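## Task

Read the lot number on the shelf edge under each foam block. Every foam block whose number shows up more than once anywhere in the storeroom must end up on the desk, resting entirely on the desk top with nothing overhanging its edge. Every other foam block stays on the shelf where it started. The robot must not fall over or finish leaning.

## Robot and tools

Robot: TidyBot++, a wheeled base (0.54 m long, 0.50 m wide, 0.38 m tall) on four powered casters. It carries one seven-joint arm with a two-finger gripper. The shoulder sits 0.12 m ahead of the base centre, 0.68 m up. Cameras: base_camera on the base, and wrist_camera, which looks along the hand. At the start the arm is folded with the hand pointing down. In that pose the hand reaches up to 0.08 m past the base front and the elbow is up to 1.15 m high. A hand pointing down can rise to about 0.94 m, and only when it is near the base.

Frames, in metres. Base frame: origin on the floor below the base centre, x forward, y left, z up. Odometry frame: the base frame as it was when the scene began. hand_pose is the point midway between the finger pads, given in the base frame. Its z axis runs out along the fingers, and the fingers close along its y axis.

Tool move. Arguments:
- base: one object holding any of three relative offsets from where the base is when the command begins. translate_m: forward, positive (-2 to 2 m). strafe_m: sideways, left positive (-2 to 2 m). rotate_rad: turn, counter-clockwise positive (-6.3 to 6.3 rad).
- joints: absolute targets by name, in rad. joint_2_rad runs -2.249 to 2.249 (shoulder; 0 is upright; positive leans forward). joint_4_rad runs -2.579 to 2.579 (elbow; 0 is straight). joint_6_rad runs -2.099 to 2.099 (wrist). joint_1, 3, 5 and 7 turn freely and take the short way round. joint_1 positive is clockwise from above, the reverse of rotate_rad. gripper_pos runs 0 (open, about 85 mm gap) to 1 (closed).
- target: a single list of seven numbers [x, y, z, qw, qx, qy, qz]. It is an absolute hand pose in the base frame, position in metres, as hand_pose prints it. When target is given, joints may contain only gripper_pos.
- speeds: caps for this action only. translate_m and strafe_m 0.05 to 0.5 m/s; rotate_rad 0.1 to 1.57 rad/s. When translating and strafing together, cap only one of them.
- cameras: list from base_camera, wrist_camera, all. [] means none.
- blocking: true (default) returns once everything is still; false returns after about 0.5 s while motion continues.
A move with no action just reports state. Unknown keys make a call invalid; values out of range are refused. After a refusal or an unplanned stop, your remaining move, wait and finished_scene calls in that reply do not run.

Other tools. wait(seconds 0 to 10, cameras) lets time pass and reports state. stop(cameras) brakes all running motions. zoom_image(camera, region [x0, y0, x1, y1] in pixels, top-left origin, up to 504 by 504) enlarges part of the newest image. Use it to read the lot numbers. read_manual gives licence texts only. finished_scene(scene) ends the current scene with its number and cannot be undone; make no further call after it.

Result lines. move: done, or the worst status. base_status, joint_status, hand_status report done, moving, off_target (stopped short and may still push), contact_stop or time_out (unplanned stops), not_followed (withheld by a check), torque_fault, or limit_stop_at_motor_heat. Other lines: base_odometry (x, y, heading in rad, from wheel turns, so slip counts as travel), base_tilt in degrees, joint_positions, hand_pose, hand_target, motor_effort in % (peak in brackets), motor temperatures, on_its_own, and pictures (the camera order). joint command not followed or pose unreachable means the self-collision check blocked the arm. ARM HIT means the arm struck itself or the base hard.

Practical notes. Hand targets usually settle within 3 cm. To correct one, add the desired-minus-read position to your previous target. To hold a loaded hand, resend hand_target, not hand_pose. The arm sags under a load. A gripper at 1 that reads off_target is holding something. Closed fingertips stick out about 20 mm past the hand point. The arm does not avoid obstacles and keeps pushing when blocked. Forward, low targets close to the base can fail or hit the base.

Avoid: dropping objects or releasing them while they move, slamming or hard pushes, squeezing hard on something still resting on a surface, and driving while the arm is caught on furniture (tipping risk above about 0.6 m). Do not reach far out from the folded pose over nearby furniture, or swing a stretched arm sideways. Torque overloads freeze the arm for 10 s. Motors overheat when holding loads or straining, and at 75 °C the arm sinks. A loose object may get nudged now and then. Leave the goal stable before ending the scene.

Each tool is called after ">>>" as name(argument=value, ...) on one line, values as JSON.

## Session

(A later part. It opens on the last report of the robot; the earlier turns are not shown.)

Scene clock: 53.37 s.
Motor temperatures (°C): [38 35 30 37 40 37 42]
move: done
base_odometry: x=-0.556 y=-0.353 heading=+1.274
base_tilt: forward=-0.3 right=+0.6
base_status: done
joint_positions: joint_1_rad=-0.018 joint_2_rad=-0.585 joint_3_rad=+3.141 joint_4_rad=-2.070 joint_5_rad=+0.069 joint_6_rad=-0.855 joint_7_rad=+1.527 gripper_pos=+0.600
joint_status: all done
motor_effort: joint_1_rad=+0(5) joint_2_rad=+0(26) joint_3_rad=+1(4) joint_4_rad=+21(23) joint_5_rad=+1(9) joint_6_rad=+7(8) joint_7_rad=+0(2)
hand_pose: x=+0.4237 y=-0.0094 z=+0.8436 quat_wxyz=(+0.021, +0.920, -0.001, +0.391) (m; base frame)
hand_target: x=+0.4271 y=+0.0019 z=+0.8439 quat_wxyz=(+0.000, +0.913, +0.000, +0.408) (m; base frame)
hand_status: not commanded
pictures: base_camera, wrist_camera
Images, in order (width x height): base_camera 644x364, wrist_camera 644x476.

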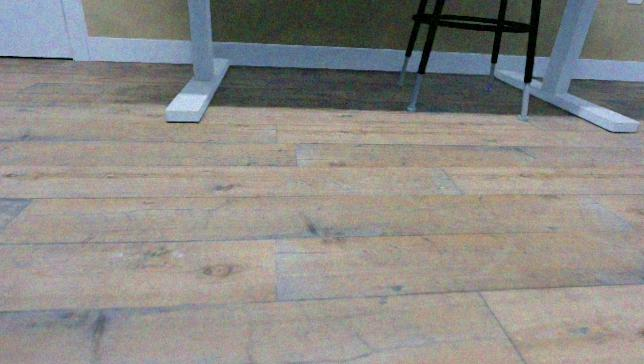

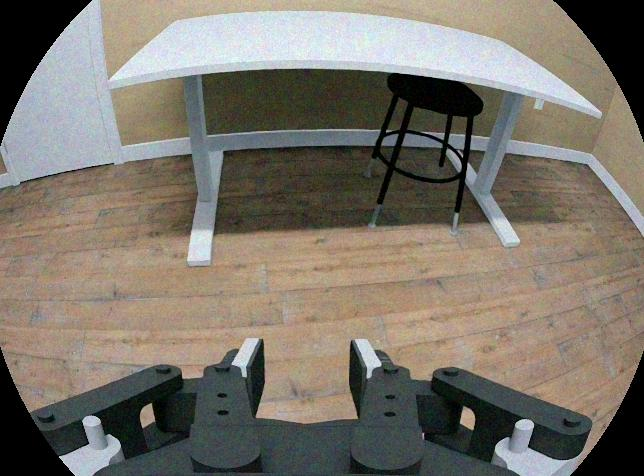

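>>> move(base={"rotate_rad":1.5}, joints={"joint_6_rad":-0.45}, cameras=["wrist_camera","base_camera"])

Scene clock: 58.23 s.
Motor temperatures (°C): [38 35 30 37 40 37 42]
move: time_out
base_odometry: x=-0.555 y=-0.350 heading=+1.757
base_tilt: forward=-0.4 right=+0.6
base_status: rotate_rad time_out (by the wheels' count: +0.483 of +1.500)
joint_positions: joint_1_rad=-0.011 joint_2_rad=-0.593 joint_3_rad=+3.137 joint_4_rad=-2.080 joint_5_rad=+0.060 joint_6_rad=-0.499 joint_7_rad=+1.527 gripper_pos=+0.600
joint_status: all done
motor_effort: joint_1_rad=+0(4) joint_2_rad=+0(6) joint_3_rad=+1(7) joint_4_rad=+22(24) joint_5_rad=+1(3) joint_6_rad=+9(10) joint_7_rad=+0(1)
hand_pose: x=+0.4820 y=-0.0017 z=+0.9318 quat_wxyz=(+0.012, +0.837, +0.003, +0.546) (m; base frame)
hand_target: x=+0.4842 y=+0.0021 z=+0.9361 quat_wxyz=(+0.000, +0.828, +0.000, +0.561) (m; base frame)
hand_status: not commanded
pictures: base_camera, wrist_camera
Images, in order (width x height): base_camera 644x364, wrist_camera 644x476.

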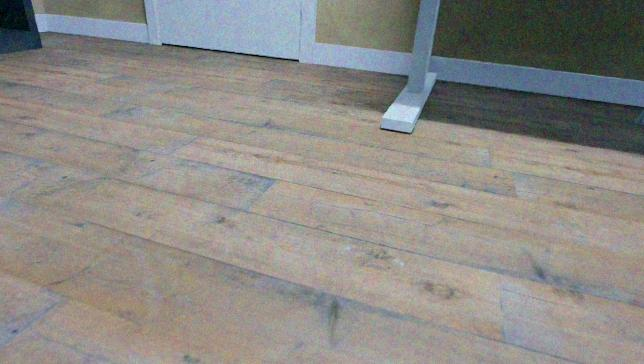

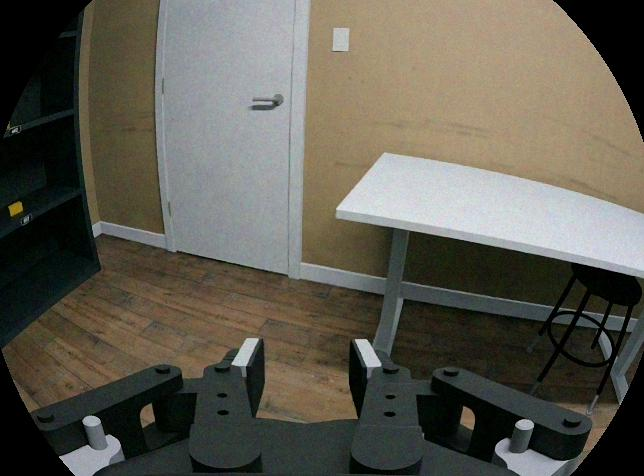

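>>> move(base={"translate_m":0.35}, cameras=[])

>>> move(base={"rotate_rad":0.9}, cameras=["wrist_camera","base_camera"])

Scene clock: 62.23 s.
Motor temperatures (°C): [38 35 30 37 40 37 42]
move: done
base_odometry: x=-0.620 y=-0.006 heading=+1.758
base_tilt: forward=-0.3 right=+0.6
base_status: done
joint_positions: joint_1_rad=-0.011 joint_2_rad=-0.593 joint_3_rad=+3.137 joint_4_rad=-2.080 joint_5_rad=+0.060 joint_6_rad=-0.499 joint_7_rad=+1.527 gripper_pos=+0.600
joint_status: not commanded
motor_effort: joint_1_rad=-1(1) joint_2_rad=-1(5) joint_3_rad=+1(1) joint_4_rad=+22(23) joint_5_rad=+1(1) joint_6_rad=+9(9) joint_7_rad=+0(1)
hand_pose: x=+0.4820 y=-0.0017 z=+0.9321 quat_wxyz=(+0.012, +0.837, +0.003, +0.547) (m; base frame)
hand_target: x=+0.4842 y=+0.0021 z=+0.9361 quat_wxyz=(+0.000, +0.828, +0.000, +0.561) (m; base frame)
hand_status: not commanded
pictures: none
No camera images: "cameras" was empty.

Scene clock: 64.03 s.
Motor temperatures (°C): [38 35 30 37 40 37 42]
move: done
base_odometry: x=-0.620 y=-0.006 heading=+2.657
base_tilt: forward=-0.4 right=+0.6
base_status: done
joint_positions: joint_1_rad=-0.011 joint_2_rad=-0.593 joint_3_rad=+3.137 joint_4_rad=-2.080 joint_5_rad=+0.060 joint_6_rad=-0.499 joint_7_rad=+1.527 gripper_pos=+0.600
joint_status: not commanded
motor_effort: joint_1_rad=+0(2) joint_2_rad=-1(2) joint_3_rad=+1(2) joint_4_rad=+22(23) joint_5_rad=+1(1) joint_6_rad=+8(9) joint_7_rad=+0(1)
hand_pose: x=+0.4820 y=-0.0017 z=+0.9321 quat_wxyz=(+0.012, +0.837, +0.003, +0.547) (m; base frame)
hand_target: x=+0.4842 y=+0.0021 z=+0.9361 quat_wxyz=(+0.000, +0.828, +0.000, +0.561) (m; base frame)
hand_status: not commanded
pictures: base_camera, wrist_camera
Images, in order (width x height): base_camera 644x364, wrist_camera 644x476.

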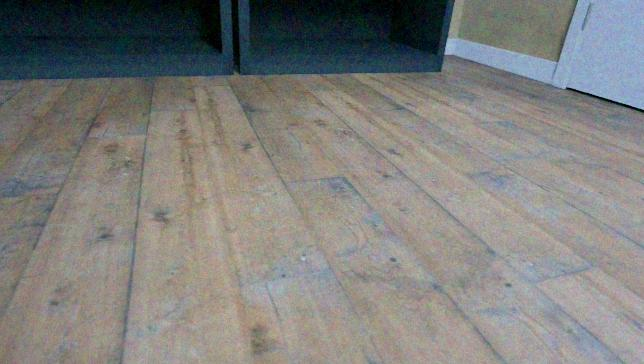

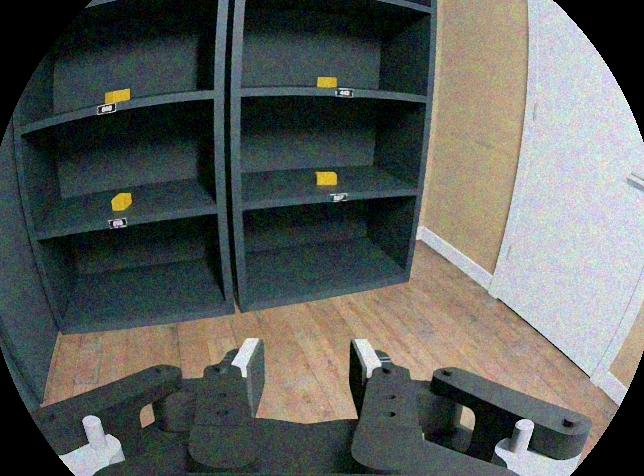

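>>> move(base={"translate_m":0.54,"strafe_m":0.68,"rotate_rad":0.1}, joints={"joint_1_rad":0,"joint_2_rad":-0.14,"joint_3_rad":3.14,"joint_4_rad":-1.19,"joint_5_rad":0,"joint_6_rad":-1.05,"joint_7_rad":1.57,"gripper_pos":0}, cameras=["wrist_camera","base_camera"])

>>> zoom_image(camera="wrist_camera", region=[200, 100, 400, 250])

Scene clock: 70.60 s.
Motor temperatures (°C): [38 35 30 37 40 37 42]
move: time_out
base_odometry: x=-1.340 y=-0.323 heading=+2.804
base_tilt: forward=-0.3 right=+0.6
base_status: translate_m time_out (by the wheels' count: +0.489 of +0.540); strafe_m time_out (by the wheels' count: +0.616 of +0.680); rotate_rad time_out (by the wheels' count: +0.147 of +0.100)
joint_positions: joint_1_rad=-0.003 joint_2_rad=-0.142 joint_3_rad=+3.139 joint_4_rad=-1.201 joint_5_rad=+0.053 joint_6_rad=-1.004 joint_7_rad=+1.528 gripper_pos=+0.000
joint_status: all done
motor_effort: joint_1_rad=-1(6) joint_2_rad=-13(26) joint_3_rad=+0(7) joint_4_rad=+19(26) joint_5_rad=+1(3) joint_6_rad=+7(10) joint_7_rad=-1(1)
hand_pose: x=+0.6078 y=-0.0095 z=+1.1054 quat_wxyz=(+0.014, +0.858, -0.015, +0.514) (m; base frame)
hand_target: x=+0.6017 y=+0.0022 z=+1.0977 quat_wxyz=(+0.000, +0.867, +0.000, +0.498) (m; base frame)
hand_status: not commanded
pictures: base_camera, wrist_camera
Images, in order (width x height): base_camera 644x364, wrist_camera 644x476.

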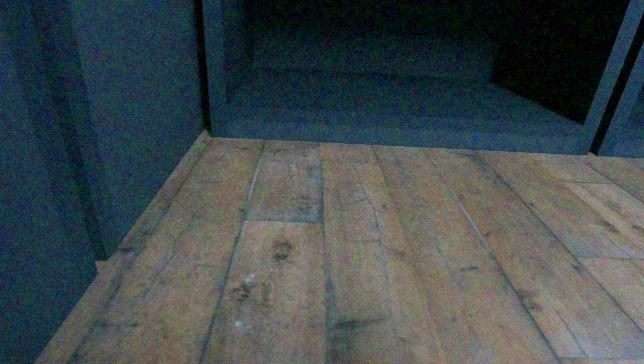

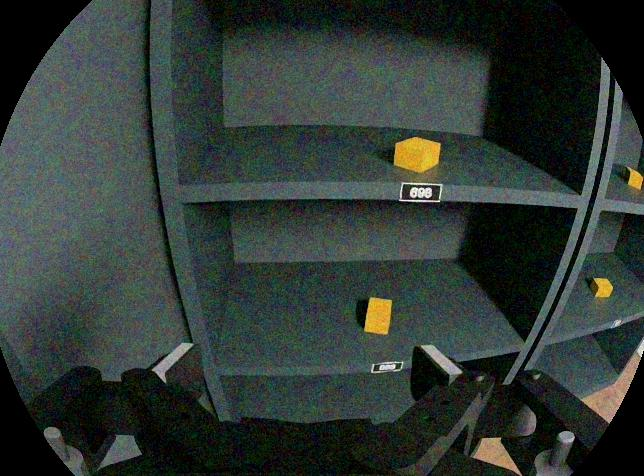

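Scaled by 2.520.

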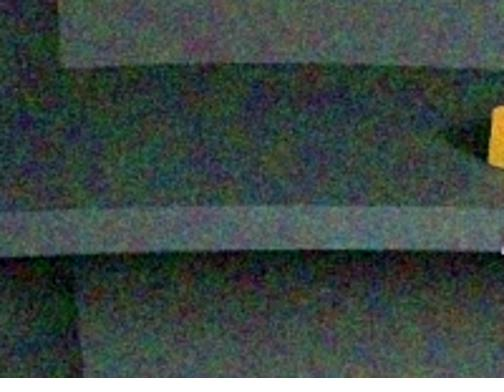

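>>> move(base={"strafe_m":-0.15}, joints={"joint_1_rad":-0.458,"joint_2_rad":0.235,"joint_3_rad":3.14,"joint_4_rad":-0.671,"joint_5_rad":0.85,"joint_6_rad":-1.64,"joint_7_rad":0.73}, cameras=[])

>>> move(base={"translate_m":0.5}, speeds={"translate_m":0.25}, cameras=["wrist_camera"])

Scene clock: 73.87 s.
Motor temperatures (°C): [38 35 30 37 40 37 42]
move: done
base_odometry: x=-1.291 y=-0.182 heading=+2.804
base_tilt: forward=-0.3 right=+0.6
base_status: done
joint_positions: joint_1_rad=-0.442 joint_2_rad=+0.215 joint_3_rad=+3.142 joint_4_rad=-0.689 joint_5_rad=+0.782 joint_6_rad=-1.589 joint_7_rad=+0.775 gripper_pos=+0.000
joint_status: all done
motor_effort: joint_1_rad=-1(3) joint_2_rad=-23(25) joint_3_rad=+1(4) joint_4_rad=+15(20) joint_5_rad=+6(6) joint_6_rad=+6(9) joint_7_rad=+0(1)
hand_pose: x=+0.6362 y=+0.0037 z=+1.1103 quat_wxyz=(+0.121, +0.840, -0.280, +0.449) (m; base frame)
hand_target: x=+0.6298 y=-0.0063 z=+1.1101 quat_wxyz=(+0.144, +0.827, -0.310, +0.446) (m; base frame)
hand_status: not commanded
pictures: none
No camera images: "cameras" was empty.

Scene clock: 76.73 s.
Motor temperatures (°C): [38 35 30 37 40 37 42]
move: done
base_odometry: x=-1.763 y=-0.016 heading=+2.804
base_tilt: forward=-0.3 right=+0.6
base_status: done
joint_positions: joint_1_rad=-0.444 joint_2_rad=+0.224 joint_3_rad=+3.142 joint_4_rad=-0.686 joint_5_rad=+0.785 joint_6_rad=-1.593 joint_7_rad=+0.773 gripper_pos=+0.000
joint_status: not commanded
motor_effort: joint_1_rad=+0(1) joint_2_rad=-23(26) joint_3_rad=+1(1) joint_4_rad=+16(17) joint_5_rad=+6(6) joint_6_rad=+6(6) joint_7_rad=+0(1)
hand_pose: x=+0.6385 y=+0.0045 z=+1.1070 quat_wxyz=(+0.125, +0.841, -0.281, +0.446) (m; base frame)
hand_target: x=+0.6298 y=-0.0063 z=+1.1101 quat_wxyz=(+0.144, +0.827, -0.310, +0.446) (m; base frame)
hand_status: not commanded
pictures: wrist_camera
Images, in order (width x height): wrist_camera 644x476.

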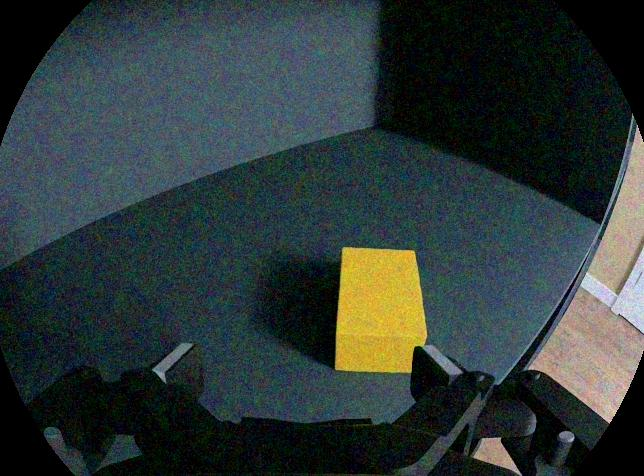

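>>> move(base={"translate_m":0.038,"strafe_m":-0.12}, cameras=["wrist_camera"])

Scene clock: 78.50 s.
Motor temperatures (°C): [38 35 30 37 40 37 42]
move: done
base_odometry: x=-1.759 y=+0.110 heading=+2.804
base_tilt: forward=-0.3 right=+0.6
base_status: done
joint_positions: joint_1_rad=-0.449 joint_2_rad=+0.224 joint_3_rad=+3.142 joint_4_rad=-0.686 joint_5_rad=+0.790 joint_6_rad=-1.593 joint_7_rad=+0.773 gripper_pos=+0.000
joint_status: not commanded
motor_effort: joint_1_rad=+0(4) joint_2_rad=-24(24) joint_3_rad=+1(2) joint_4_rad=+16(16) joint_5_rad=+6(7) joint_6_rad=+5(6) joint_7_rad=+0(0)
hand_pose: x=+0.6383 y=+0.0059 z=+1.1078 quat_wxyz=(+0.125, +0.841, -0.279, +0.447) (m; base frame)
hand_target: x=+0.6298 y=-0.0063 z=+1.1101 quat_wxyz=(+0.144, +0.827, -0.310, +0.446) (m; base frame)
hand_status: not commanded
pictures: wrist_camera
Images, in order (width x height): wrist_camera 644x476.

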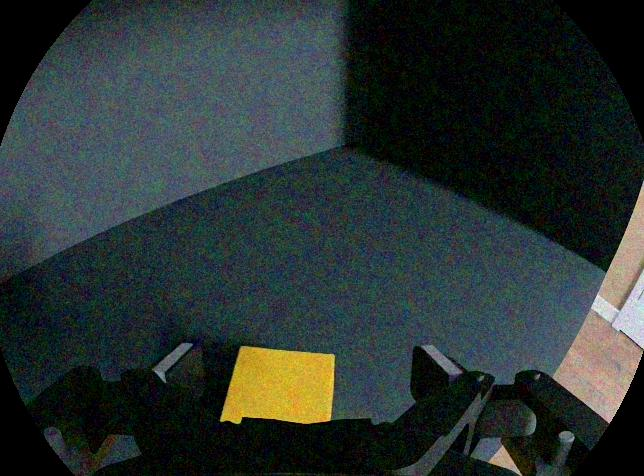

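>>> move(base={"translate_m":-0.02,"strafe_m":0.008}, joints={"joint_2_rad":0.345}, cameras=["wrist_camera"])

Scene clock: 79.83 s.
Motor temperatures (°C): [38 35 30 37 40 37 42]
move: done
base_odometry: x=-1.743 y=+0.096 heading=+2.804
base_tilt: forward=-0.3 right=+0.6
base_status: done
joint_positions: joint_1_rad=-0.454 joint_2_rad=+0.335 joint_3_rad=+3.142 joint_4_rad=-0.682 joint_5_rad=+0.791 joint_6_rad=-1.596 joint_7_rad=+0.773 gripper_pos=+0.000
joint_status: all done
motor_effort: joint_1_rad=+0(2) joint_2_rad=-28(32) joint_3_rad=+1(2) joint_4_rad=+16(18) joint_5_rad=+6(7) joint_6_rad=+5(6) joint_7_rad=+0(1)
hand_pose: x=+0.6776 y=+0.0276 z=+1.0543 quat_wxyz=(+0.158, +0.859, -0.261, +0.412) (m; base frame)
hand_target: x=+0.6695 y=+0.0132 z=+1.0575 quat_wxyz=(+0.180, +0.844, -0.292, +0.412) (m; base frame)
hand_status: not commanded
pictures: wrist_camera
Images, in order (width x height): wrist_camera 644x476.

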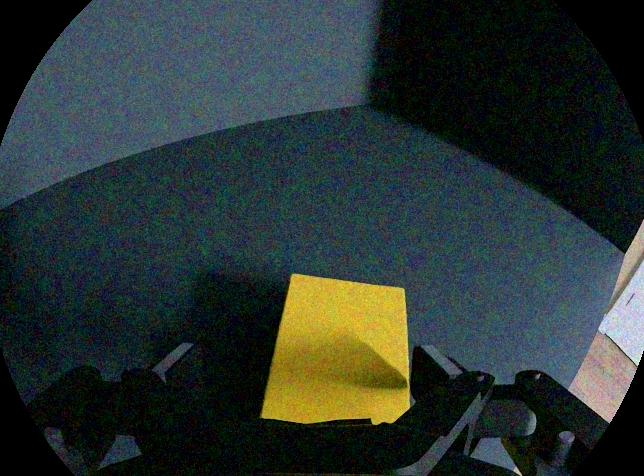

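>>> move(base={"strafe_m":-0.018}, joints={"gripper_pos":0.45}, cameras=["wrist_camera"])

>>> move(joints={"gripper_pos":0.8}, cameras=["wrist_camera"])

>>> move(joints={"joint_2_rad":0.23}, cameras=["wrist_camera"])

Scene clock: 81.17 s.
Motor temperatures (°C): [38 35 30 37 40 37 42]
move: done
base_odometry: x=-1.737 y=+0.113 heading=+2.804
base_tilt: forward=-0.3 right=+0.6
base_status: done
joint_positions: joint_1_rad=-0.454 joint_2_rad=+0.329 joint_3_rad=+3.142 joint_4_rad=-0.675 joint_5_rad=+0.796 joint_6_rad=-1.600 joint_7_rad=+0.773 gripper_pos=+0.450
joint_status: all done
motor_effort: joint_1_rad=+0(3) joint_2_rad=-27(31) joint_3_rad=+1(3) joint_4_rad=+16(17) joint_5_rad=+6(7) joint_6_rad=+5(5) joint_7_rad=+0(1)
hand_pose: x=+0.6748 y=+0.0252 z=+1.0602 quat_wxyz=(+0.157, +0.856, -0.264, +0.416) (m; base frame)
hand_target: x=+0.6695 y=+0.0132 z=+1.0575 quat_wxyz=(+0.180, +0.844, -0.292, +0.412) (m; base frame)
hand_status: not commanded
pictures: wrist_camera
Images, in order (width x height): wrist_camera 644x476.

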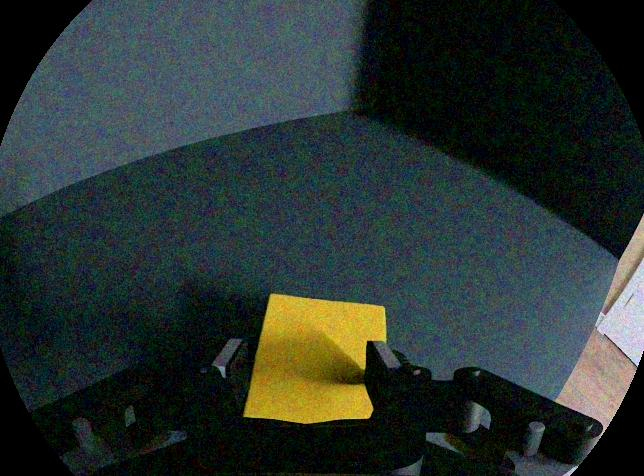

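Scene clock: 81.90 s.
Motor temperatures (°C): [38 35 30 37 40 37 42]
move: done
base_odometry: x=-1.737 y=+0.113 heading=+2.804
base_tilt: forward=-0.3 right=+0.6
base_status: not commanded
joint_positions: joint_1_rad=-0.454 joint_2_rad=+0.329 joint_3_rad=+3.142 joint_4_rad=-0.672 joint_5_rad=+0.796 joint_6_rad=-1.600 joint_7_rad=+0.773 gripper_pos=+0.800
joint_status: all done
motor_effort: joint_1_rad=+0(2) joint_2_rad=-26(28) joint_3_rad=+1(2) joint_4_rad=+15(17) joint_5_rad=+6(6) joint_6_rad=+4(5) joint_7_rad=+0(1)
hand_pose: x=+0.6748 y=+0.0252 z=+1.0613 quat_wxyz=(+0.156, +0.856, -0.265, +0.417) (m; base frame)
hand_target: x=+0.6695 y=+0.0132 z=+1.0575 quat_wxyz=(+0.180, +0.844, -0.292, +0.412) (m; base frame)
hand_status: not commanded
pictures: wrist_camera
Images, in order (width x height): wrist_camera 644x476.

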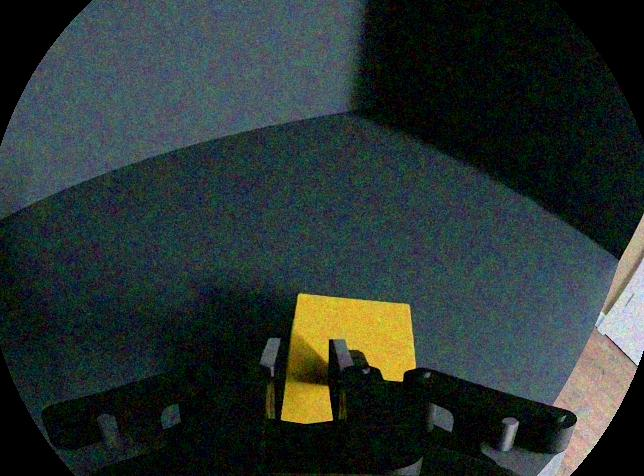

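Scene clock: 82.97 s.
Motor temperatures (°C): [38 35 30 37 40 37 42]
move: done
base_odometry: x=-1.737 y=+0.113 heading=+2.804
base_tilt: forward=-0.3 right=+0.6
base_status: not commanded
joint_positions: joint_1_rad=-0.454 joint_2_rad=+0.218 joint_3_rad=+3.142 joint_4_rad=-0.672 joint_5_rad=+0.796 joint_6_rad=-1.600 joint_7_rad=+0.773 gripper_pos=+0.800
joint_status: all done
motor_effort: joint_1_rad=-1(1) joint_2_rad=-22(31) joint_3_rad=+1(2) joint_4_rad=+16(18) joint_5_rad=+6(7) joint_6_rad=+5(6) joint_7_rad=+0(1)
hand_pose: x=+0.6341 y=+0.0053 z=+1.1157 quat_wxyz=(+0.122, +0.837, -0.282, +0.452) (m; base frame)
hand_target: x=+0.6279 y=-0.0073 z=+1.1123 quat_wxyz=(+0.143, +0.826, -0.311, +0.447) (m; base frame)
hand_status: not commanded
pictures: wrist_camera
Images, in order (width x height): wrist_camera 644x476.

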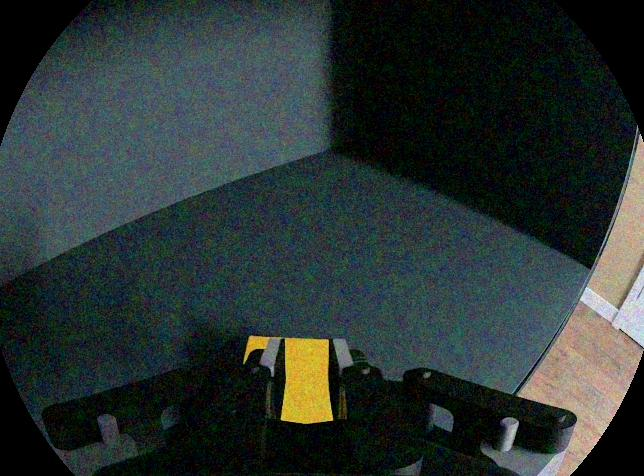

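>>> move(base={"translate_m":-0.01,"strafe_m":-0.025}, joints={"gripper_pos":0}, cameras=["wrist_camera"])

>>> move(joints={"joint_2_rad":0.335}, cameras=["wrist_camera"])

Scene clock: 84.47 s.
Motor temperatures (°C): [38 35 30 37 40 37 42]
move: done
base_odometry: x=-1.719 y=+0.133 heading=+2.804
base_tilt: forward=-0.3 right=+0.6
base_status: done
joint_positions: joint_1_rad=-0.453 joint_2_rad=+0.215 joint_3_rad=+3.142 joint_4_rad=-0.672 joint_5_rad=+0.797 joint_6_rad=-1.600 joint_7_rad=+0.773 gripper_pos=+0.000
joint_status: all done
motor_effort: joint_1_rad=+0(4) joint_2_rad=-23(27) joint_3_rad=+1(3) joint_4_rad=+15(17) joint_5_rad=+6(7) joint_6_rad=+6(6) joint_7_rad=+0(1)
hand_pose: x=+0.6327 y=+0.0038 z=+1.1172 quat_wxyz=(+0.121, +0.836, -0.284, +0.453) (m; base frame)
hand_target: x=+0.6279 y=-0.0073 z=+1.1123 quat_wxyz=(+0.143, +0.826, -0.311, +0.447) (m; base frame)
hand_status: not commanded
pictures: wrist_camera
Images, in order (width x height): wrist_camera 644x476.

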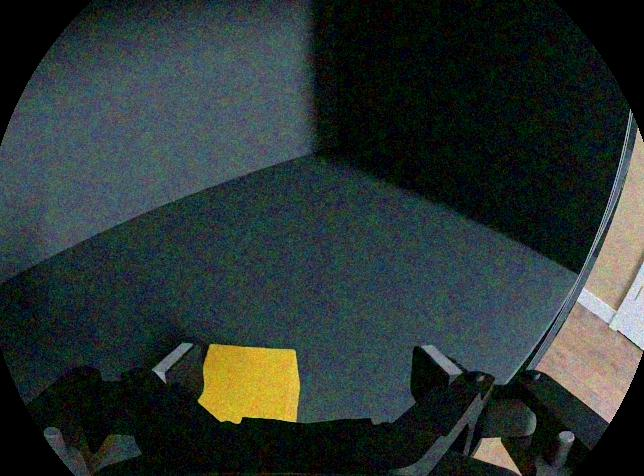

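Scene clock: 85.50 s.
Motor temperatures (°C): [38 35 30 37 40 37 42]
move: done
base_odometry: x=-1.719 y=+0.133 heading=+2.804
base_tilt: forward=-0.3 right=+0.6
base_status: not commanded
joint_positions: joint_1_rad=-0.453 joint_2_rad=+0.326 joint_3_rad=+3.142 joint_4_rad=-0.672 joint_5_rad=+0.797 joint_6_rad=-1.600 joint_7_rad=+0.773 gripper_pos=+0.000
joint_status: all done
motor_effort: joint_1_rad=+0(1) joint_2_rad=-28(32) joint_3_rad=+1(2) joint_4_rad=+17(18) joint_5_rad=+6(7) joint_6_rad=+5(6) joint_7_rad=+0(0)
hand_pose: x=+0.6737 y=+0.0237 z=+1.0630 quat_wxyz=(+0.156, +0.855, -0.266, +0.418) (m; base frame)
hand_target: x=+0.6661 y=+0.0116 z=+1.0625 quat_wxyz=(+0.176, +0.843, -0.294, +0.415) (m; base frame)
hand_status: not commanded
pictures: wrist_camera
Images, in order (width x height): wrist_camera 644x476.

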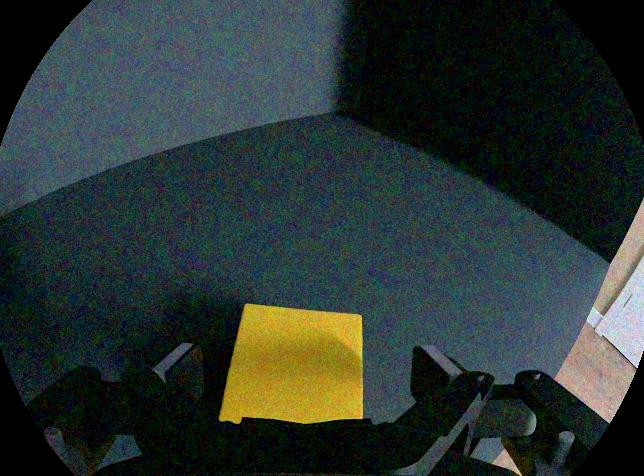

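>>> move(joints={"joint_2_rad":0.395}, cameras=["wrist_camera"])

Scene clock: 86.57 s.
Motor temperatures (°C): [38 35 30 37 40 37 42]
move: done
base_odometry: x=-1.719 y=+0.133 heading=+2.804
base_tilt: forward=-0.3 right=+0.6
base_status: not commanded
joint_positions: joint_1_rad=-0.453 joint_2_rad=+0.377 joint_3_rad=+3.142 joint_4_rad=-0.672 joint_5_rad=+0.797 joint_6_rad=-1.601 joint_7_rad=+0.773 gripper_pos=+0.000
joint_status: all done
motor_effort: joint_1_rad=-1(1) joint_2_rad=-29(32) joint_3_rad=+1(2) joint_4_rad=+17(18) joint_5_rad=+6(7) joint_6_rad=+4(5) joint_7_rad=-1(1)
hand_pose: x=+0.6906 y=+0.0319 z=+1.0364 quat_wxyz=(+0.171, +0.862, -0.258, +0.401) (m; base frame)
hand_target: x=+0.6858 y=+0.0213 z=+1.0320 quat_wxyz=(+0.195, +0.851, -0.283, +0.396) (m; base frame)
hand_status: not commanded
pictures: wrist_camera
Images, in order (width x height): wrist_camera 644x476.

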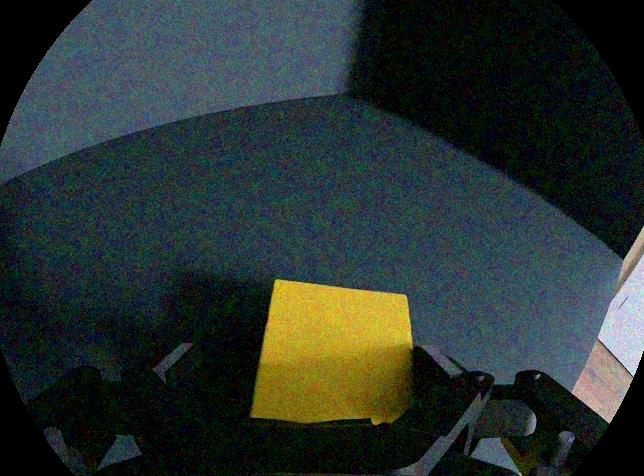

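>>> move(base={"translate_m":-0.006,"strafe_m":-0.014}, joints={"joint_2_rad":0.41}, cameras=[])

>>> move(joints={"gripper_pos":0.45}, cameras=["wrist_camera"])

Scene clock: 87.43 s.
Motor temperatures (°C): [38 35 30 37 40 37 42]
move: done
base_odometry: x=-1.709 y=+0.145 heading=+2.804
base_tilt: forward=-0.3 right=+0.6
base_status: done
joint_positions: joint_1_rad=-0.453 joint_2_rad=+0.388 joint_3_rad=+3.142 joint_4_rad=-0.672 joint_5_rad=+0.798 joint_6_rad=-1.601 joint_7_rad=+0.773 gripper_pos=+0.000
joint_status: all done
motor_effort: joint_1_rad=-1(4) joint_2_rad=-30(33) joint_3_rad=+1(3) joint_4_rad=+17(18) joint_5_rad=+6(7) joint_6_rad=+4(5) joint_7_rad=+0(0)
hand_pose: x=+0.6939 y=+0.0334 z=+1.0308 quat_wxyz=(+0.175, +0.864, -0.256, +0.397) (m; base frame)
hand_target: x=+0.6905 y=+0.0236 z=+1.0242 quat_wxyz=(+0.200, +0.853, -0.281, +0.391) (m; base frame)
hand_status: not commanded
pictures: none
No camera images: "cameras" was empty.

Scene clock: 88.23 s.
Motor temperatures (°C): [38 35 30 37 40 37 42]
move: off_target
base_odometry: x=-1.709 y=+0.145 heading=+2.804
base_tilt: forward=-0.3 right=+0.6
base_status: not commanded
joint_positions: joint_1_rad=-0.453 joint_2_rad=+0.387 joint_3_rad=+3.142 joint_4_rad=-0.671 joint_5_rad=+0.799 joint_6_rad=-1.601 joint_7_rad=+0.773 gripper_pos=+0.384
joint_status: gripper_pos off_target (ended at +0.384, target +0.450)
motor_effort: joint_1_rad=+0(2) joint_2_rad=-28(30) joint_3_rad=+1(2) joint_4_rad=+15(17) joint_5_rad=+6(7) joint_6_rad=+4(5) joint_7_rad=-1(1)
hand_pose: x=+0.6937 y=+0.0331 z=+1.0319 quat_wxyz=(+0.175, +0.863, -0.256, +0.398) (m; base frame)
hand_target: x=+0.6905 y=+0.0236 z=+1.0242 quat_wxyz=(+0.200, +0.853, -0.281, +0.391) (m; base frame)
hand_status: not commanded
pictures: wrist_camera
Images, in order (width x height): wrist_camera 644x476.

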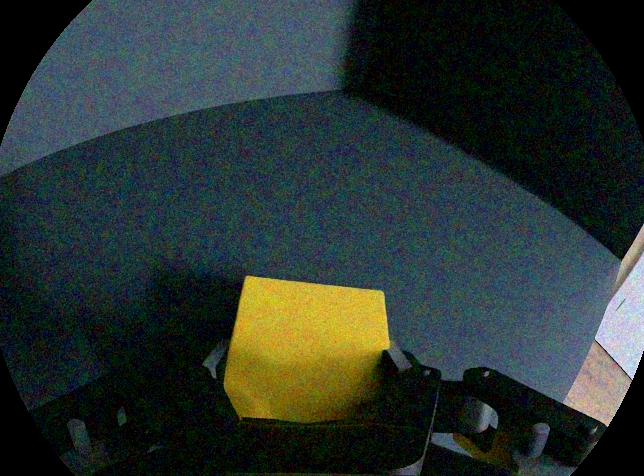

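>>> move(joints={"gripper_pos":0.6}, cameras=[])

>>> move(joints={"joint_2_rad":0.25}, cameras=["wrist_camera"])

>>> move(base={"translate_m":-0.55}, cameras=["wrist_camera","base_camera"])

Scene clock: 89.00 s.
Motor temperatures (°C): [38 35 30 37 40 37 42]
move: off_target
base_odometry: x=-1.709 y=+0.145 heading=+2.804
base_tilt: forward=-0.3 right=+0.6
base_status: not commanded
joint_positions: joint_1_rad=-0.453 joint_2_rad=+0.387 joint_3_rad=+3.142 joint_4_rad=-0.671 joint_5_rad=+0.799 joint_6_rad=-1.601 joint_7_rad=+0.773 gripper_pos=+0.384
joint_status: gripper_pos off_target (ended at +0.384, target +0.600)
motor_effort: joint_1_rad=+0(0) joint_2_rad=-27(28) joint_3_rad=+2(2) joint_4_rad=+16(16) joint_5_rad=+6(6) joint_6_rad=+3(5) joint_7_rad=+0(1)
hand_pose: x=+0.6937 y=+0.0331 z=+1.0319 quat_wxyz=(+0.175, +0.863, -0.256, +0.398) (m; base frame)
hand_target: x=+0.6905 y=+0.0236 z=+1.0242 quat_wxyz=(+0.200, +0.853, -0.281, +0.391) (m; base frame)
hand_status: not commanded
pictures: none
No camera images: "cameras" was empty.

Scene clock: 90.40 s.
Motor temperatures (°C): [38 35 30 37 40 37 42]
move: done
base_odometry: x=-1.709 y=+0.145 heading=+2.804
base_tilt: forward=-0.3 right=+0.6
base_status: not commanded
joint_positions: joint_1_rad=-0.453 joint_2_rad=+0.236 joint_3_rad=+3.142 joint_4_rad=-0.671 joint_5_rad=+0.799 joint_6_rad=-1.601 joint_7_rad=+0.773 gripper_pos=+0.384
joint_status: all done
motor_effort: joint_1_rad=-1(1) joint_2_rad=-24(35) joint_3_rad=+1(2) joint_4_rad=+16(19) joint_5_rad=+6(7) joint_6_rad=+5(6) joint_7_rad=+0(1)
hand_pose: x=+0.6408 y=+0.0074 z=+1.1079 quat_wxyz=(+0.128, +0.840, -0.281, +0.447) (m; base frame)
hand_target: x=+0.6355 y=-0.0035 z=+1.1032 quat_wxyz=(+0.149, +0.830, -0.308, +0.441) (m; base frame)
hand_status: not commanded
pictures: wrist_camera
Images, in order (width x height): wrist_camera 644x476.

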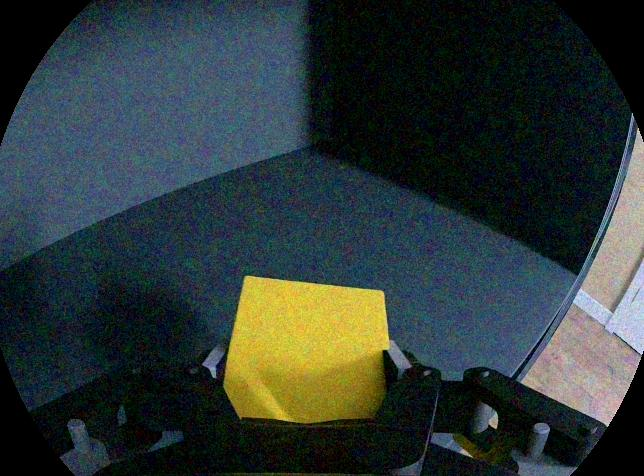

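Scene clock: 92.83 s.
Motor temperatures (°C): [38 35 30 37 40 37 42]
move: done
base_odometry: x=-1.190 y=-0.037 heading=+2.805
base_tilt: forward=-0.3 right=+0.6
base_status: done
joint_positions: joint_1_rad=-0.453 joint_2_rad=+0.234 joint_3_rad=+3.142 joint_4_rad=-0.671 joint_5_rad=+0.799 joint_6_rad=-1.601 joint_7_rad=+0.773 gripper_pos=+0.384
joint_status: not commanded
motor_effort: joint_1_rad=+0(2) joint_2_rad=-24(27) joint_3_rad=+1(1) joint_4_rad=+16(17) joint_5_rad=+6(6) joint_6_rad=+5(7) joint_7_rad=+0(1)
hand_pose: x=+0.6400 y=+0.0070 z=+1.1088 quat_wxyz=(+0.128, +0.839, -0.281, +0.448) (m; base frame)
hand_target: x=+0.6355 y=-0.0035 z=+1.1032 quat_wxyz=(+0.149, +0.830, -0.308, +0.441) (m; base frame)
hand_status: not commanded
pictures: base_camera, wrist_camera
Images, in order (width x height): base_camera 644x364, wrist_camera 644x476.

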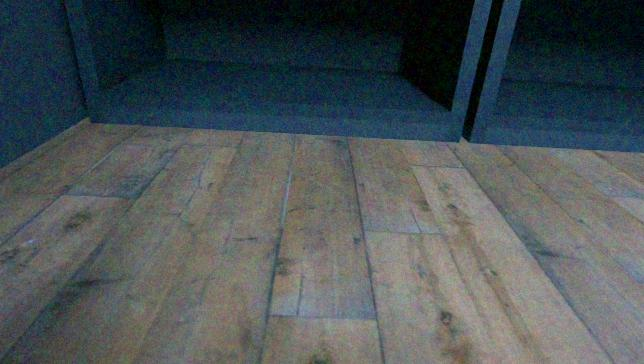

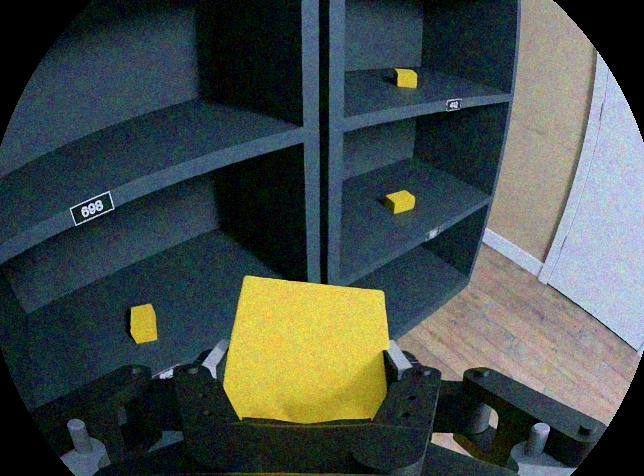

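>>> move(base={"translate_m":-0.767,"strafe_m":-0.09,"rotate_rad":-1.675}, joints={"joint_1_rad":0,"joint_2_rad":-0.4,"joint_3_rad":3.14,"joint_4_rad":-2.1,"joint_5_rad":0,"joint_6_rad":-0.53,"joint_7_rad":1.57}, cameras=["wrist_camera","base_camera"])

Scene clock: 97.27 s.
Motor temperatures (°C): [38 35 30 37 40 37 42]
move: done
base_odometry: x=-0.436 y=-0.206 heading=+1.128
base_tilt: forward=-0.3 right=+0.6
base_status: done
joint_positions: joint_1_rad=-0.017 joint_2_rad=-0.385 joint_3_rad=+3.142 joint_4_rad=-2.070 joint_5_rad=+0.070 joint_6_rad=-0.587 joint_7_rad=+1.526 gripper_pos=+0.384
joint_status: all done
motor_effort: joint_1_rad=-1(3) joint_2_rad=-6(30) joint_3_rad=+0(3) joint_4_rad=+22(23) joint_5_rad=+1(8) joint_6_rad=+7(8) joint_7_rad=+0(1)
hand_pose: x=+0.5114 y=-0.0043 z=+0.8354 quat_wxyz=(+0.017, +0.907, +0.006, +0.422) (m; base frame)
hand_target: x=+0.5129 y=+0.0020 z=+0.8382 quat_wxyz=(+0.000, +0.898, +0.000, +0.440) (m; base frame)
hand_status: not commanded
pictures: base_camera, wrist_camera
Images, in order (width x height): base_camera 644x364, wrist_camera 644x476.

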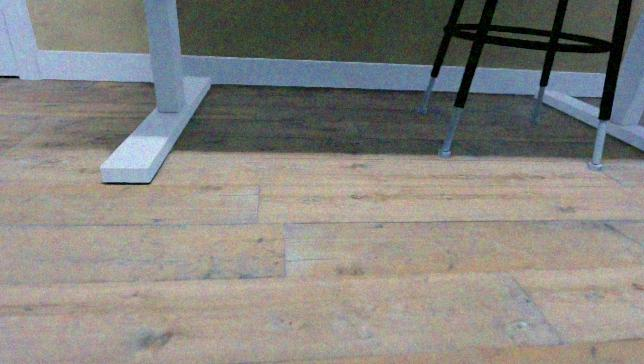

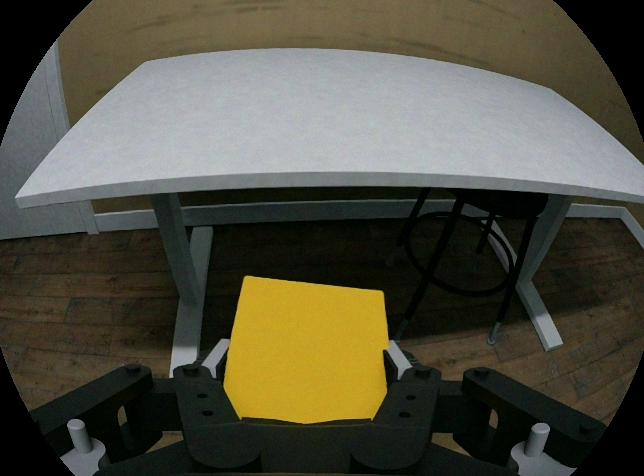

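>>> move(joints={"joint_1_rad":0,"joint_2_rad":0.102,"joint_3_rad":3.14,"joint_4_rad":-1.496,"joint_5_rad":0,"joint_6_rad":-0.636,"joint_7_rad":1.57}, base={"translate_m":0.2}, cameras=["wrist_camera","base_camera"])

Scene clock: 99.50 s.
Motor temperatures (°C): [38 35 30 37 40 37 42]
move: done
base_odometry: x=-0.350 y=-0.025 heading=+1.128
base_tilt: forward=-0.3 right=+0.6
base_status: done
joint_positions: joint_1_rad=-0.016 joint_2_rad=+0.078 joint_3_rad=+3.142 joint_4_rad=-1.511 joint_5_rad=+0.069 joint_6_rad=-0.591 joint_7_rad=+1.527 gripper_pos=+0.384
joint_status: all done
motor_effort: joint_1_rad=+0(2) joint_2_rad=-24(26) joint_3_rad=+0(1) joint_4_rad=+22(23) joint_5_rad=+1(3) joint_6_rad=+7(9) joint_7_rad=+0(1)
hand_pose: x=+0.7214 y=-0.0008 z=+0.9172 quat_wxyz=(+0.016, +0.887, +0.004, +0.462) (m; base frame)
hand_target: x=+0.7214 y=+0.0023 z=+0.9002 quat_wxyz=(-0.001, +0.899, +0.000, +0.438) (m; base frame)
hand_status: not commanded
pictures: base_camera, wrist_camera
Images, in order (width x height): base_camera 644x364, wrist_camera 644x476.

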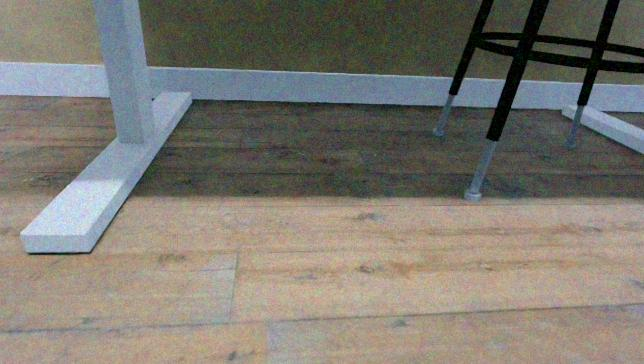

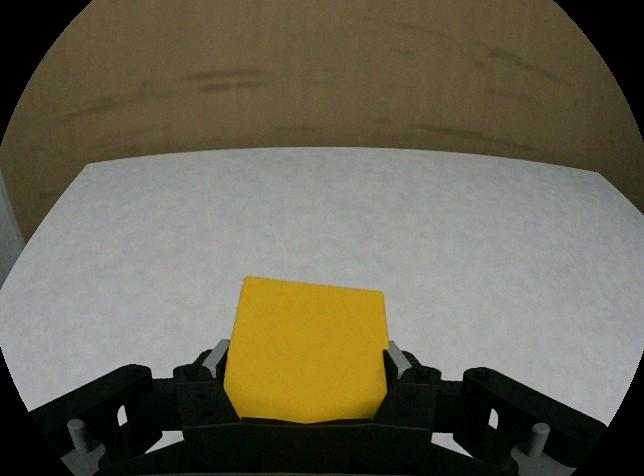

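>>> move(base={"translate_m":0.08}, joints={"joint_2_rad":0.115,"joint_4_rad":-1.642,"joint_6_rad":-0.52}, cameras=["wrist_camera"])

>>> move(joints={"joint_2_rad":0.125,"joint_4_rad":-1.69,"joint_6_rad":-0.46}, cameras=["wrist_camera"])

Scene clock: 101.07 s.
Motor temperatures (°C): [38 35 30 37 40 37 42]
move: done
base_odometry: x=-0.315 y=+0.047 heading=+1.127
base_tilt: forward=-0.3 right=+0.6
base_status: done
joint_positions: joint_1_rad=-0.016 joint_2_rad=+0.109 joint_3_rad=+3.142 joint_4_rad=-1.618 joint_5_rad=+0.069 joint_6_rad=-0.564 joint_7_rad=+1.527 gripper_pos=+0.384
joint_status: all done
motor_effort: joint_1_rad=-1(2) joint_2_rad=-25(29) joint_3_rad=+0(1) joint_4_rad=+21(23) joint_5_rad=+1(1) joint_6_rad=+7(9) joint_7_rad=+0(1)
hand_pose: x=+0.7092 y=-0.0007 z=+0.8462 quat_wxyz=(+0.016, +0.911, +0.006, +0.413) (m; base frame)
hand_target: x=+0.7130 y=+0.0023 z=+0.8396 quat_wxyz=(-0.001, +0.908, +0.000, +0.419) (m; base frame)
hand_status: not commanded
pictures: wrist_camera
Images, in order (width x height): wrist_camera 644x476.

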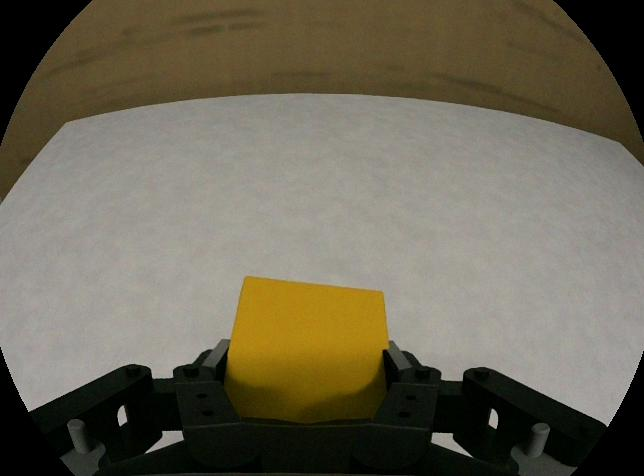

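Scene clock: 101.80 s.
Motor temperatures (°C): [38 35 30 37 40 37 42]
move: done
base_odometry: x=-0.315 y=+0.047 heading=+1.127
base_tilt: forward=-0.3 right=+0.6
base_status: not commanded
joint_positions: joint_1_rad=-0.016 joint_2_rad=+0.109 joint_3_rad=+3.142 joint_4_rad=-1.665 joint_5_rad=+0.069 joint_6_rad=-0.511 joint_7_rad=+1.527 gripper_pos=+0.384
joint_status: all done
motor_effort: joint_1_rad=-1(1) joint_2_rad=-24(26) joint_3_rad=+0(0) joint_4_rad=+21(23) joint_5_rad=+1(1) joint_6_rad=+6(8) joint_7_rad=+0(1)
hand_pose: x=+0.7080 y=+0.0002 z=+0.8330 quat_wxyz=(+0.015, +0.909, +0.008, +0.416) (m; base frame)
hand_target: x=+0.7137 y=+0.0023 z=+0.8217 quat_wxyz=(-0.001, +0.908, +0.000, +0.420) (m; base frame)
hand_status: not commanded
pictures: wrist_camera
Images, in order (width x height): wrist_camera 644x476.

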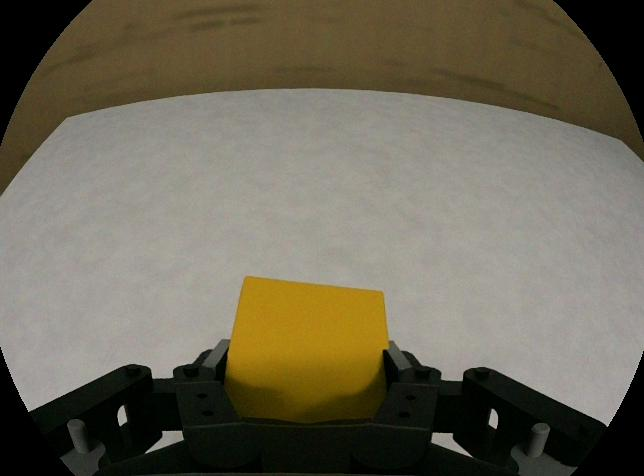

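>>> move(joints={"joint_2_rad":0.135,"joint_4_rad":-1.74,"joint_6_rad":-0.40}, cameras=[])

>>> move(joints={"joint_2_rad":0.145,"joint_4_rad":-1.775,"joint_6_rad":-0.36}, cameras=["wrist_camera"])

Scene clock: 102.87 s.
Motor temperatures (°C): [38 35 30 37 40 37 42]
move: done
base_odometry: x=-0.315 y=+0.047 heading=+1.127
base_tilt: forward=-0.3 right=+0.6
base_status: not commanded
joint_positions: joint_1_rad=-0.016 joint_2_rad=+0.114 joint_3_rad=+3.142 joint_4_rad=-1.714 joint_5_rad=+0.069 joint_6_rad=-0.452 joint_7_rad=+1.527 gripper_pos=+0.384
joint_status: all done
motor_effort: joint_1_rad=-1(1) joint_2_rad=-24(27) joint_3_rad=+0(0) joint_4_rad=+21(22) joint_5_rad=+1(1) joint_6_rad=+7(8) joint_7_rad=+0(1)
hand_pose: x=+0.7070 y=+0.0013 z=+0.8173 quat_wxyz=(+0.014, +0.908, +0.009, +0.418) (m; base frame)
hand_target: x=+0.7128 y=+0.0023 z=+0.8030 quat_wxyz=(-0.001, +0.908, +0.000, +0.420) (m; base frame)
hand_status: not commanded
pictures: none
No camera images: "cameras" was empty.

Scene clock: 103.63 s.
Motor temperatures (°C): [38 35 30 37 40 37 42]
move: done
base_odometry: x=-0.315 y=+0.047 heading=+1.127
base_tilt: forward=-0.3 right=+0.6
base_status: not commanded
joint_positions: joint_1_rad=-0.016 joint_2_rad=+0.121 joint_3_rad=+3.142 joint_4_rad=-1.749 joint_5_rad=+0.069 joint_6_rad=-0.411 joint_7_rad=+1.527 gripper_pos=+0.384
joint_status: all done
motor_effort: joint_1_rad=+0(1) joint_2_rad=-24(25) joint_3_rad=+0(0) joint_4_rad=+20(22) joint_5_rad=+1(1) joint_6_rad=+7(8) joint_7_rad=+0(1)
hand_pose: x=+0.7063 y=+0.0021 z=+0.8040 quat_wxyz=(+0.013, +0.909, +0.010, +0.417) (m; base frame)
hand_target: x=+0.7114 y=+0.0023 z=+0.7879 quat_wxyz=(-0.001, +0.909, +0.000, +0.418) (m; base frame)
hand_status: not commanded
pictures: wrist_camera
Images, in order (width x height): wrist_camera 644x476.

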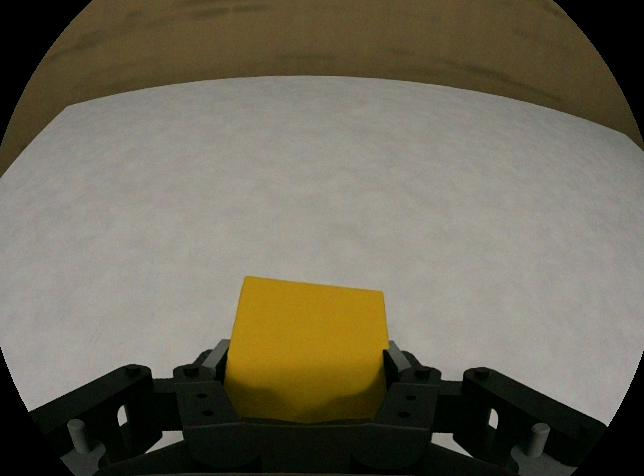

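>>> move(joints={"joint_2_rad":0.152,"joint_4_rad":-1.805,"joint_6_rad":-0.33}, cameras=[])

>>> move(joints={"joint_2_rad":0.16,"joint_4_rad":-1.835,"joint_6_rad":-0.29}, cameras=["wrist_camera"])

Scene clock: 104.50 s.
Motor temperatures (°C): [38 35 30 37 40 37 42]
move: done
base_odometry: x=-0.315 y=+0.047 heading=+1.127
base_tilt: forward=-0.3 right=+0.6
base_status: not commanded
joint_positions: joint_1_rad=-0.016 joint_2_rad=+0.127 joint_3_rad=+3.142 joint_4_rad=-1.779 joint_5_rad=+0.069 joint_6_rad=-0.381 joint_7_rad=+1.527 gripper_pos=+0.384
joint_status: all done
motor_effort: joint_1_rad=+0(1) joint_2_rad=-24(25) joint_3_rad=+0(0) joint_4_rad=+20(22) joint_5_rad=+1(1) joint_6_rad=+7(8) joint_7_rad=+0(1)
hand_pose: x=+0.7042 y=+0.0027 z=+0.7914 quat_wxyz=(+0.013, +0.910, +0.011, +0.415) (m; base frame)
hand_target: x=+0.7087 y=+0.0023 z=+0.7749 quat_wxyz=(-0.001, +0.910, +0.000, +0.414) (m; base frame)
hand_status: not commanded
pictures: none
No camera images: "cameras" was empty.

Scene clock: 105.23 s.
Motor temperatures (°C): [38 35 30 37 40 37 42]
move: done
base_odometry: x=-0.315 y=+0.047 heading=+1.127
base_tilt: forward=-0.3 right=+0.6
base_status: not commanded
joint_positions: joint_1_rad=-0.016 joint_2_rad=+0.135 joint_3_rad=+3.142 joint_4_rad=-1.809 joint_5_rad=+0.069 joint_6_rad=-0.341 joint_7_rad=+1.527 gripper_pos=+0.384
joint_status: all done
motor_effort: joint_1_rad=+0(1) joint_2_rad=-24(25) joint_3_rad=+0(0) joint_4_rad=+20(21) joint_5_rad=+1(1) joint_6_rad=+7(8) joint_7_rad=+0(0)
hand_pose: x=+0.7039 y=+0.0035 z=+0.7806 quat_wxyz=(+0.012, +0.909, +0.012, +0.416) (m; base frame)
hand_target: x=+0.7077 y=+0.0023 z=+0.7639 quat_wxyz=(-0.001, +0.910, +0.000, +0.415) (m; base frame)
hand_status: not commanded
pictures: wrist_camera
Images, in order (width x height): wrist_camera 644x476.

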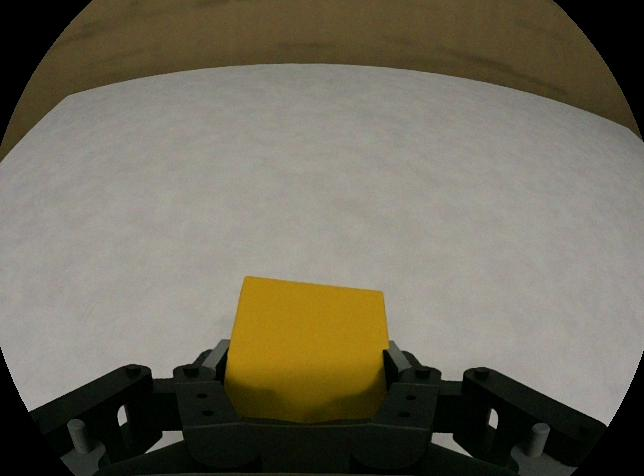

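>>> move(joints={"joint_2_rad":0.167,"joint_4_rad":-1.86,"joint_6_rad":-0.26}, cameras=[])

>>> move(joints={"joint_2_rad":0.174,"joint_4_rad":-1.885,"joint_6_rad":-0.23}, cameras=["wrist_camera"])

Scene clock: 106.07 s.
Motor temperatures (°C): [38 35 30 37 40 37 42]
move: done
base_odometry: x=-0.315 y=+0.047 heading=+1.127
base_tilt: forward=-0.3 right=+0.6
base_status: not commanded
joint_positions: joint_1_rad=-0.016 joint_2_rad=+0.142 joint_3_rad=+3.142 joint_4_rad=-1.834 joint_5_rad=+0.069 joint_6_rad=-0.310 joint_7_rad=+1.527 gripper_pos=+0.384
joint_status: all done
motor_effort: joint_1_rad=-1(1) joint_2_rad=-24(25) joint_3_rad=+0(0) joint_4_rad=+20(22) joint_5_rad=+1(1) joint_6_rad=+7(8) joint_7_rad=+0(1)
hand_pose: x=+0.7026 y=+0.0041 z=+0.7708 quat_wxyz=(+0.011, +0.910, +0.013, +0.415) (m; base frame)
hand_target: x=+0.7059 y=+0.0023 z=+0.7539 quat_wxyz=(-0.001, +0.910, +0.000, +0.414) (m; base frame)
hand_status: not commanded
pictures: none
No camera images: "cameras" was empty.

Scene clock: 106.73 s.
Motor temperatures (°C): [38 35 30 37 40 37 42]
move: done
base_odometry: x=-0.315 y=+0.047 heading=+1.127
base_tilt: forward=-0.3 right=+0.6
base_status: not commanded
joint_positions: joint_1_rad=-0.016 joint_2_rad=+0.145 joint_3_rad=+3.142 joint_4_rad=-1.857 joint_5_rad=+0.069 joint_6_rad=-0.279 joint_7_rad=+1.528 gripper_pos=+0.384
joint_status: all done
motor_effort: joint_1_rad=-1(1) joint_2_rad=-22(24) joint_3_rad=+0(0) joint_4_rad=+18(21) joint_5_rad=+1(1) joint_6_rad=+6(7) joint_7_rad=+0(1)
hand_pose: x=+0.7014 y=+0.0046 z=+0.7635 quat_wxyz=(+0.010, +0.909, +0.014, +0.417) (m; base frame)
hand_target: x=+0.7039 y=+0.0023 z=+0.7439 quat_wxyz=(-0.001, +0.910, +0.000, +0.414) (m; base frame)
hand_status: not commanded
pictures: wrist_camera
Images, in order (width x height): wrist_camera 644x476.

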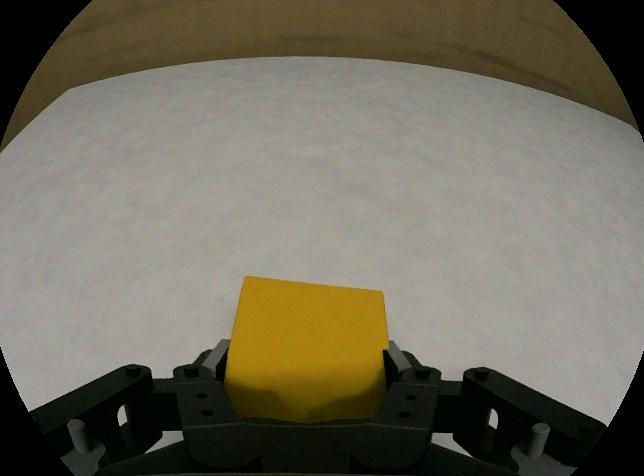

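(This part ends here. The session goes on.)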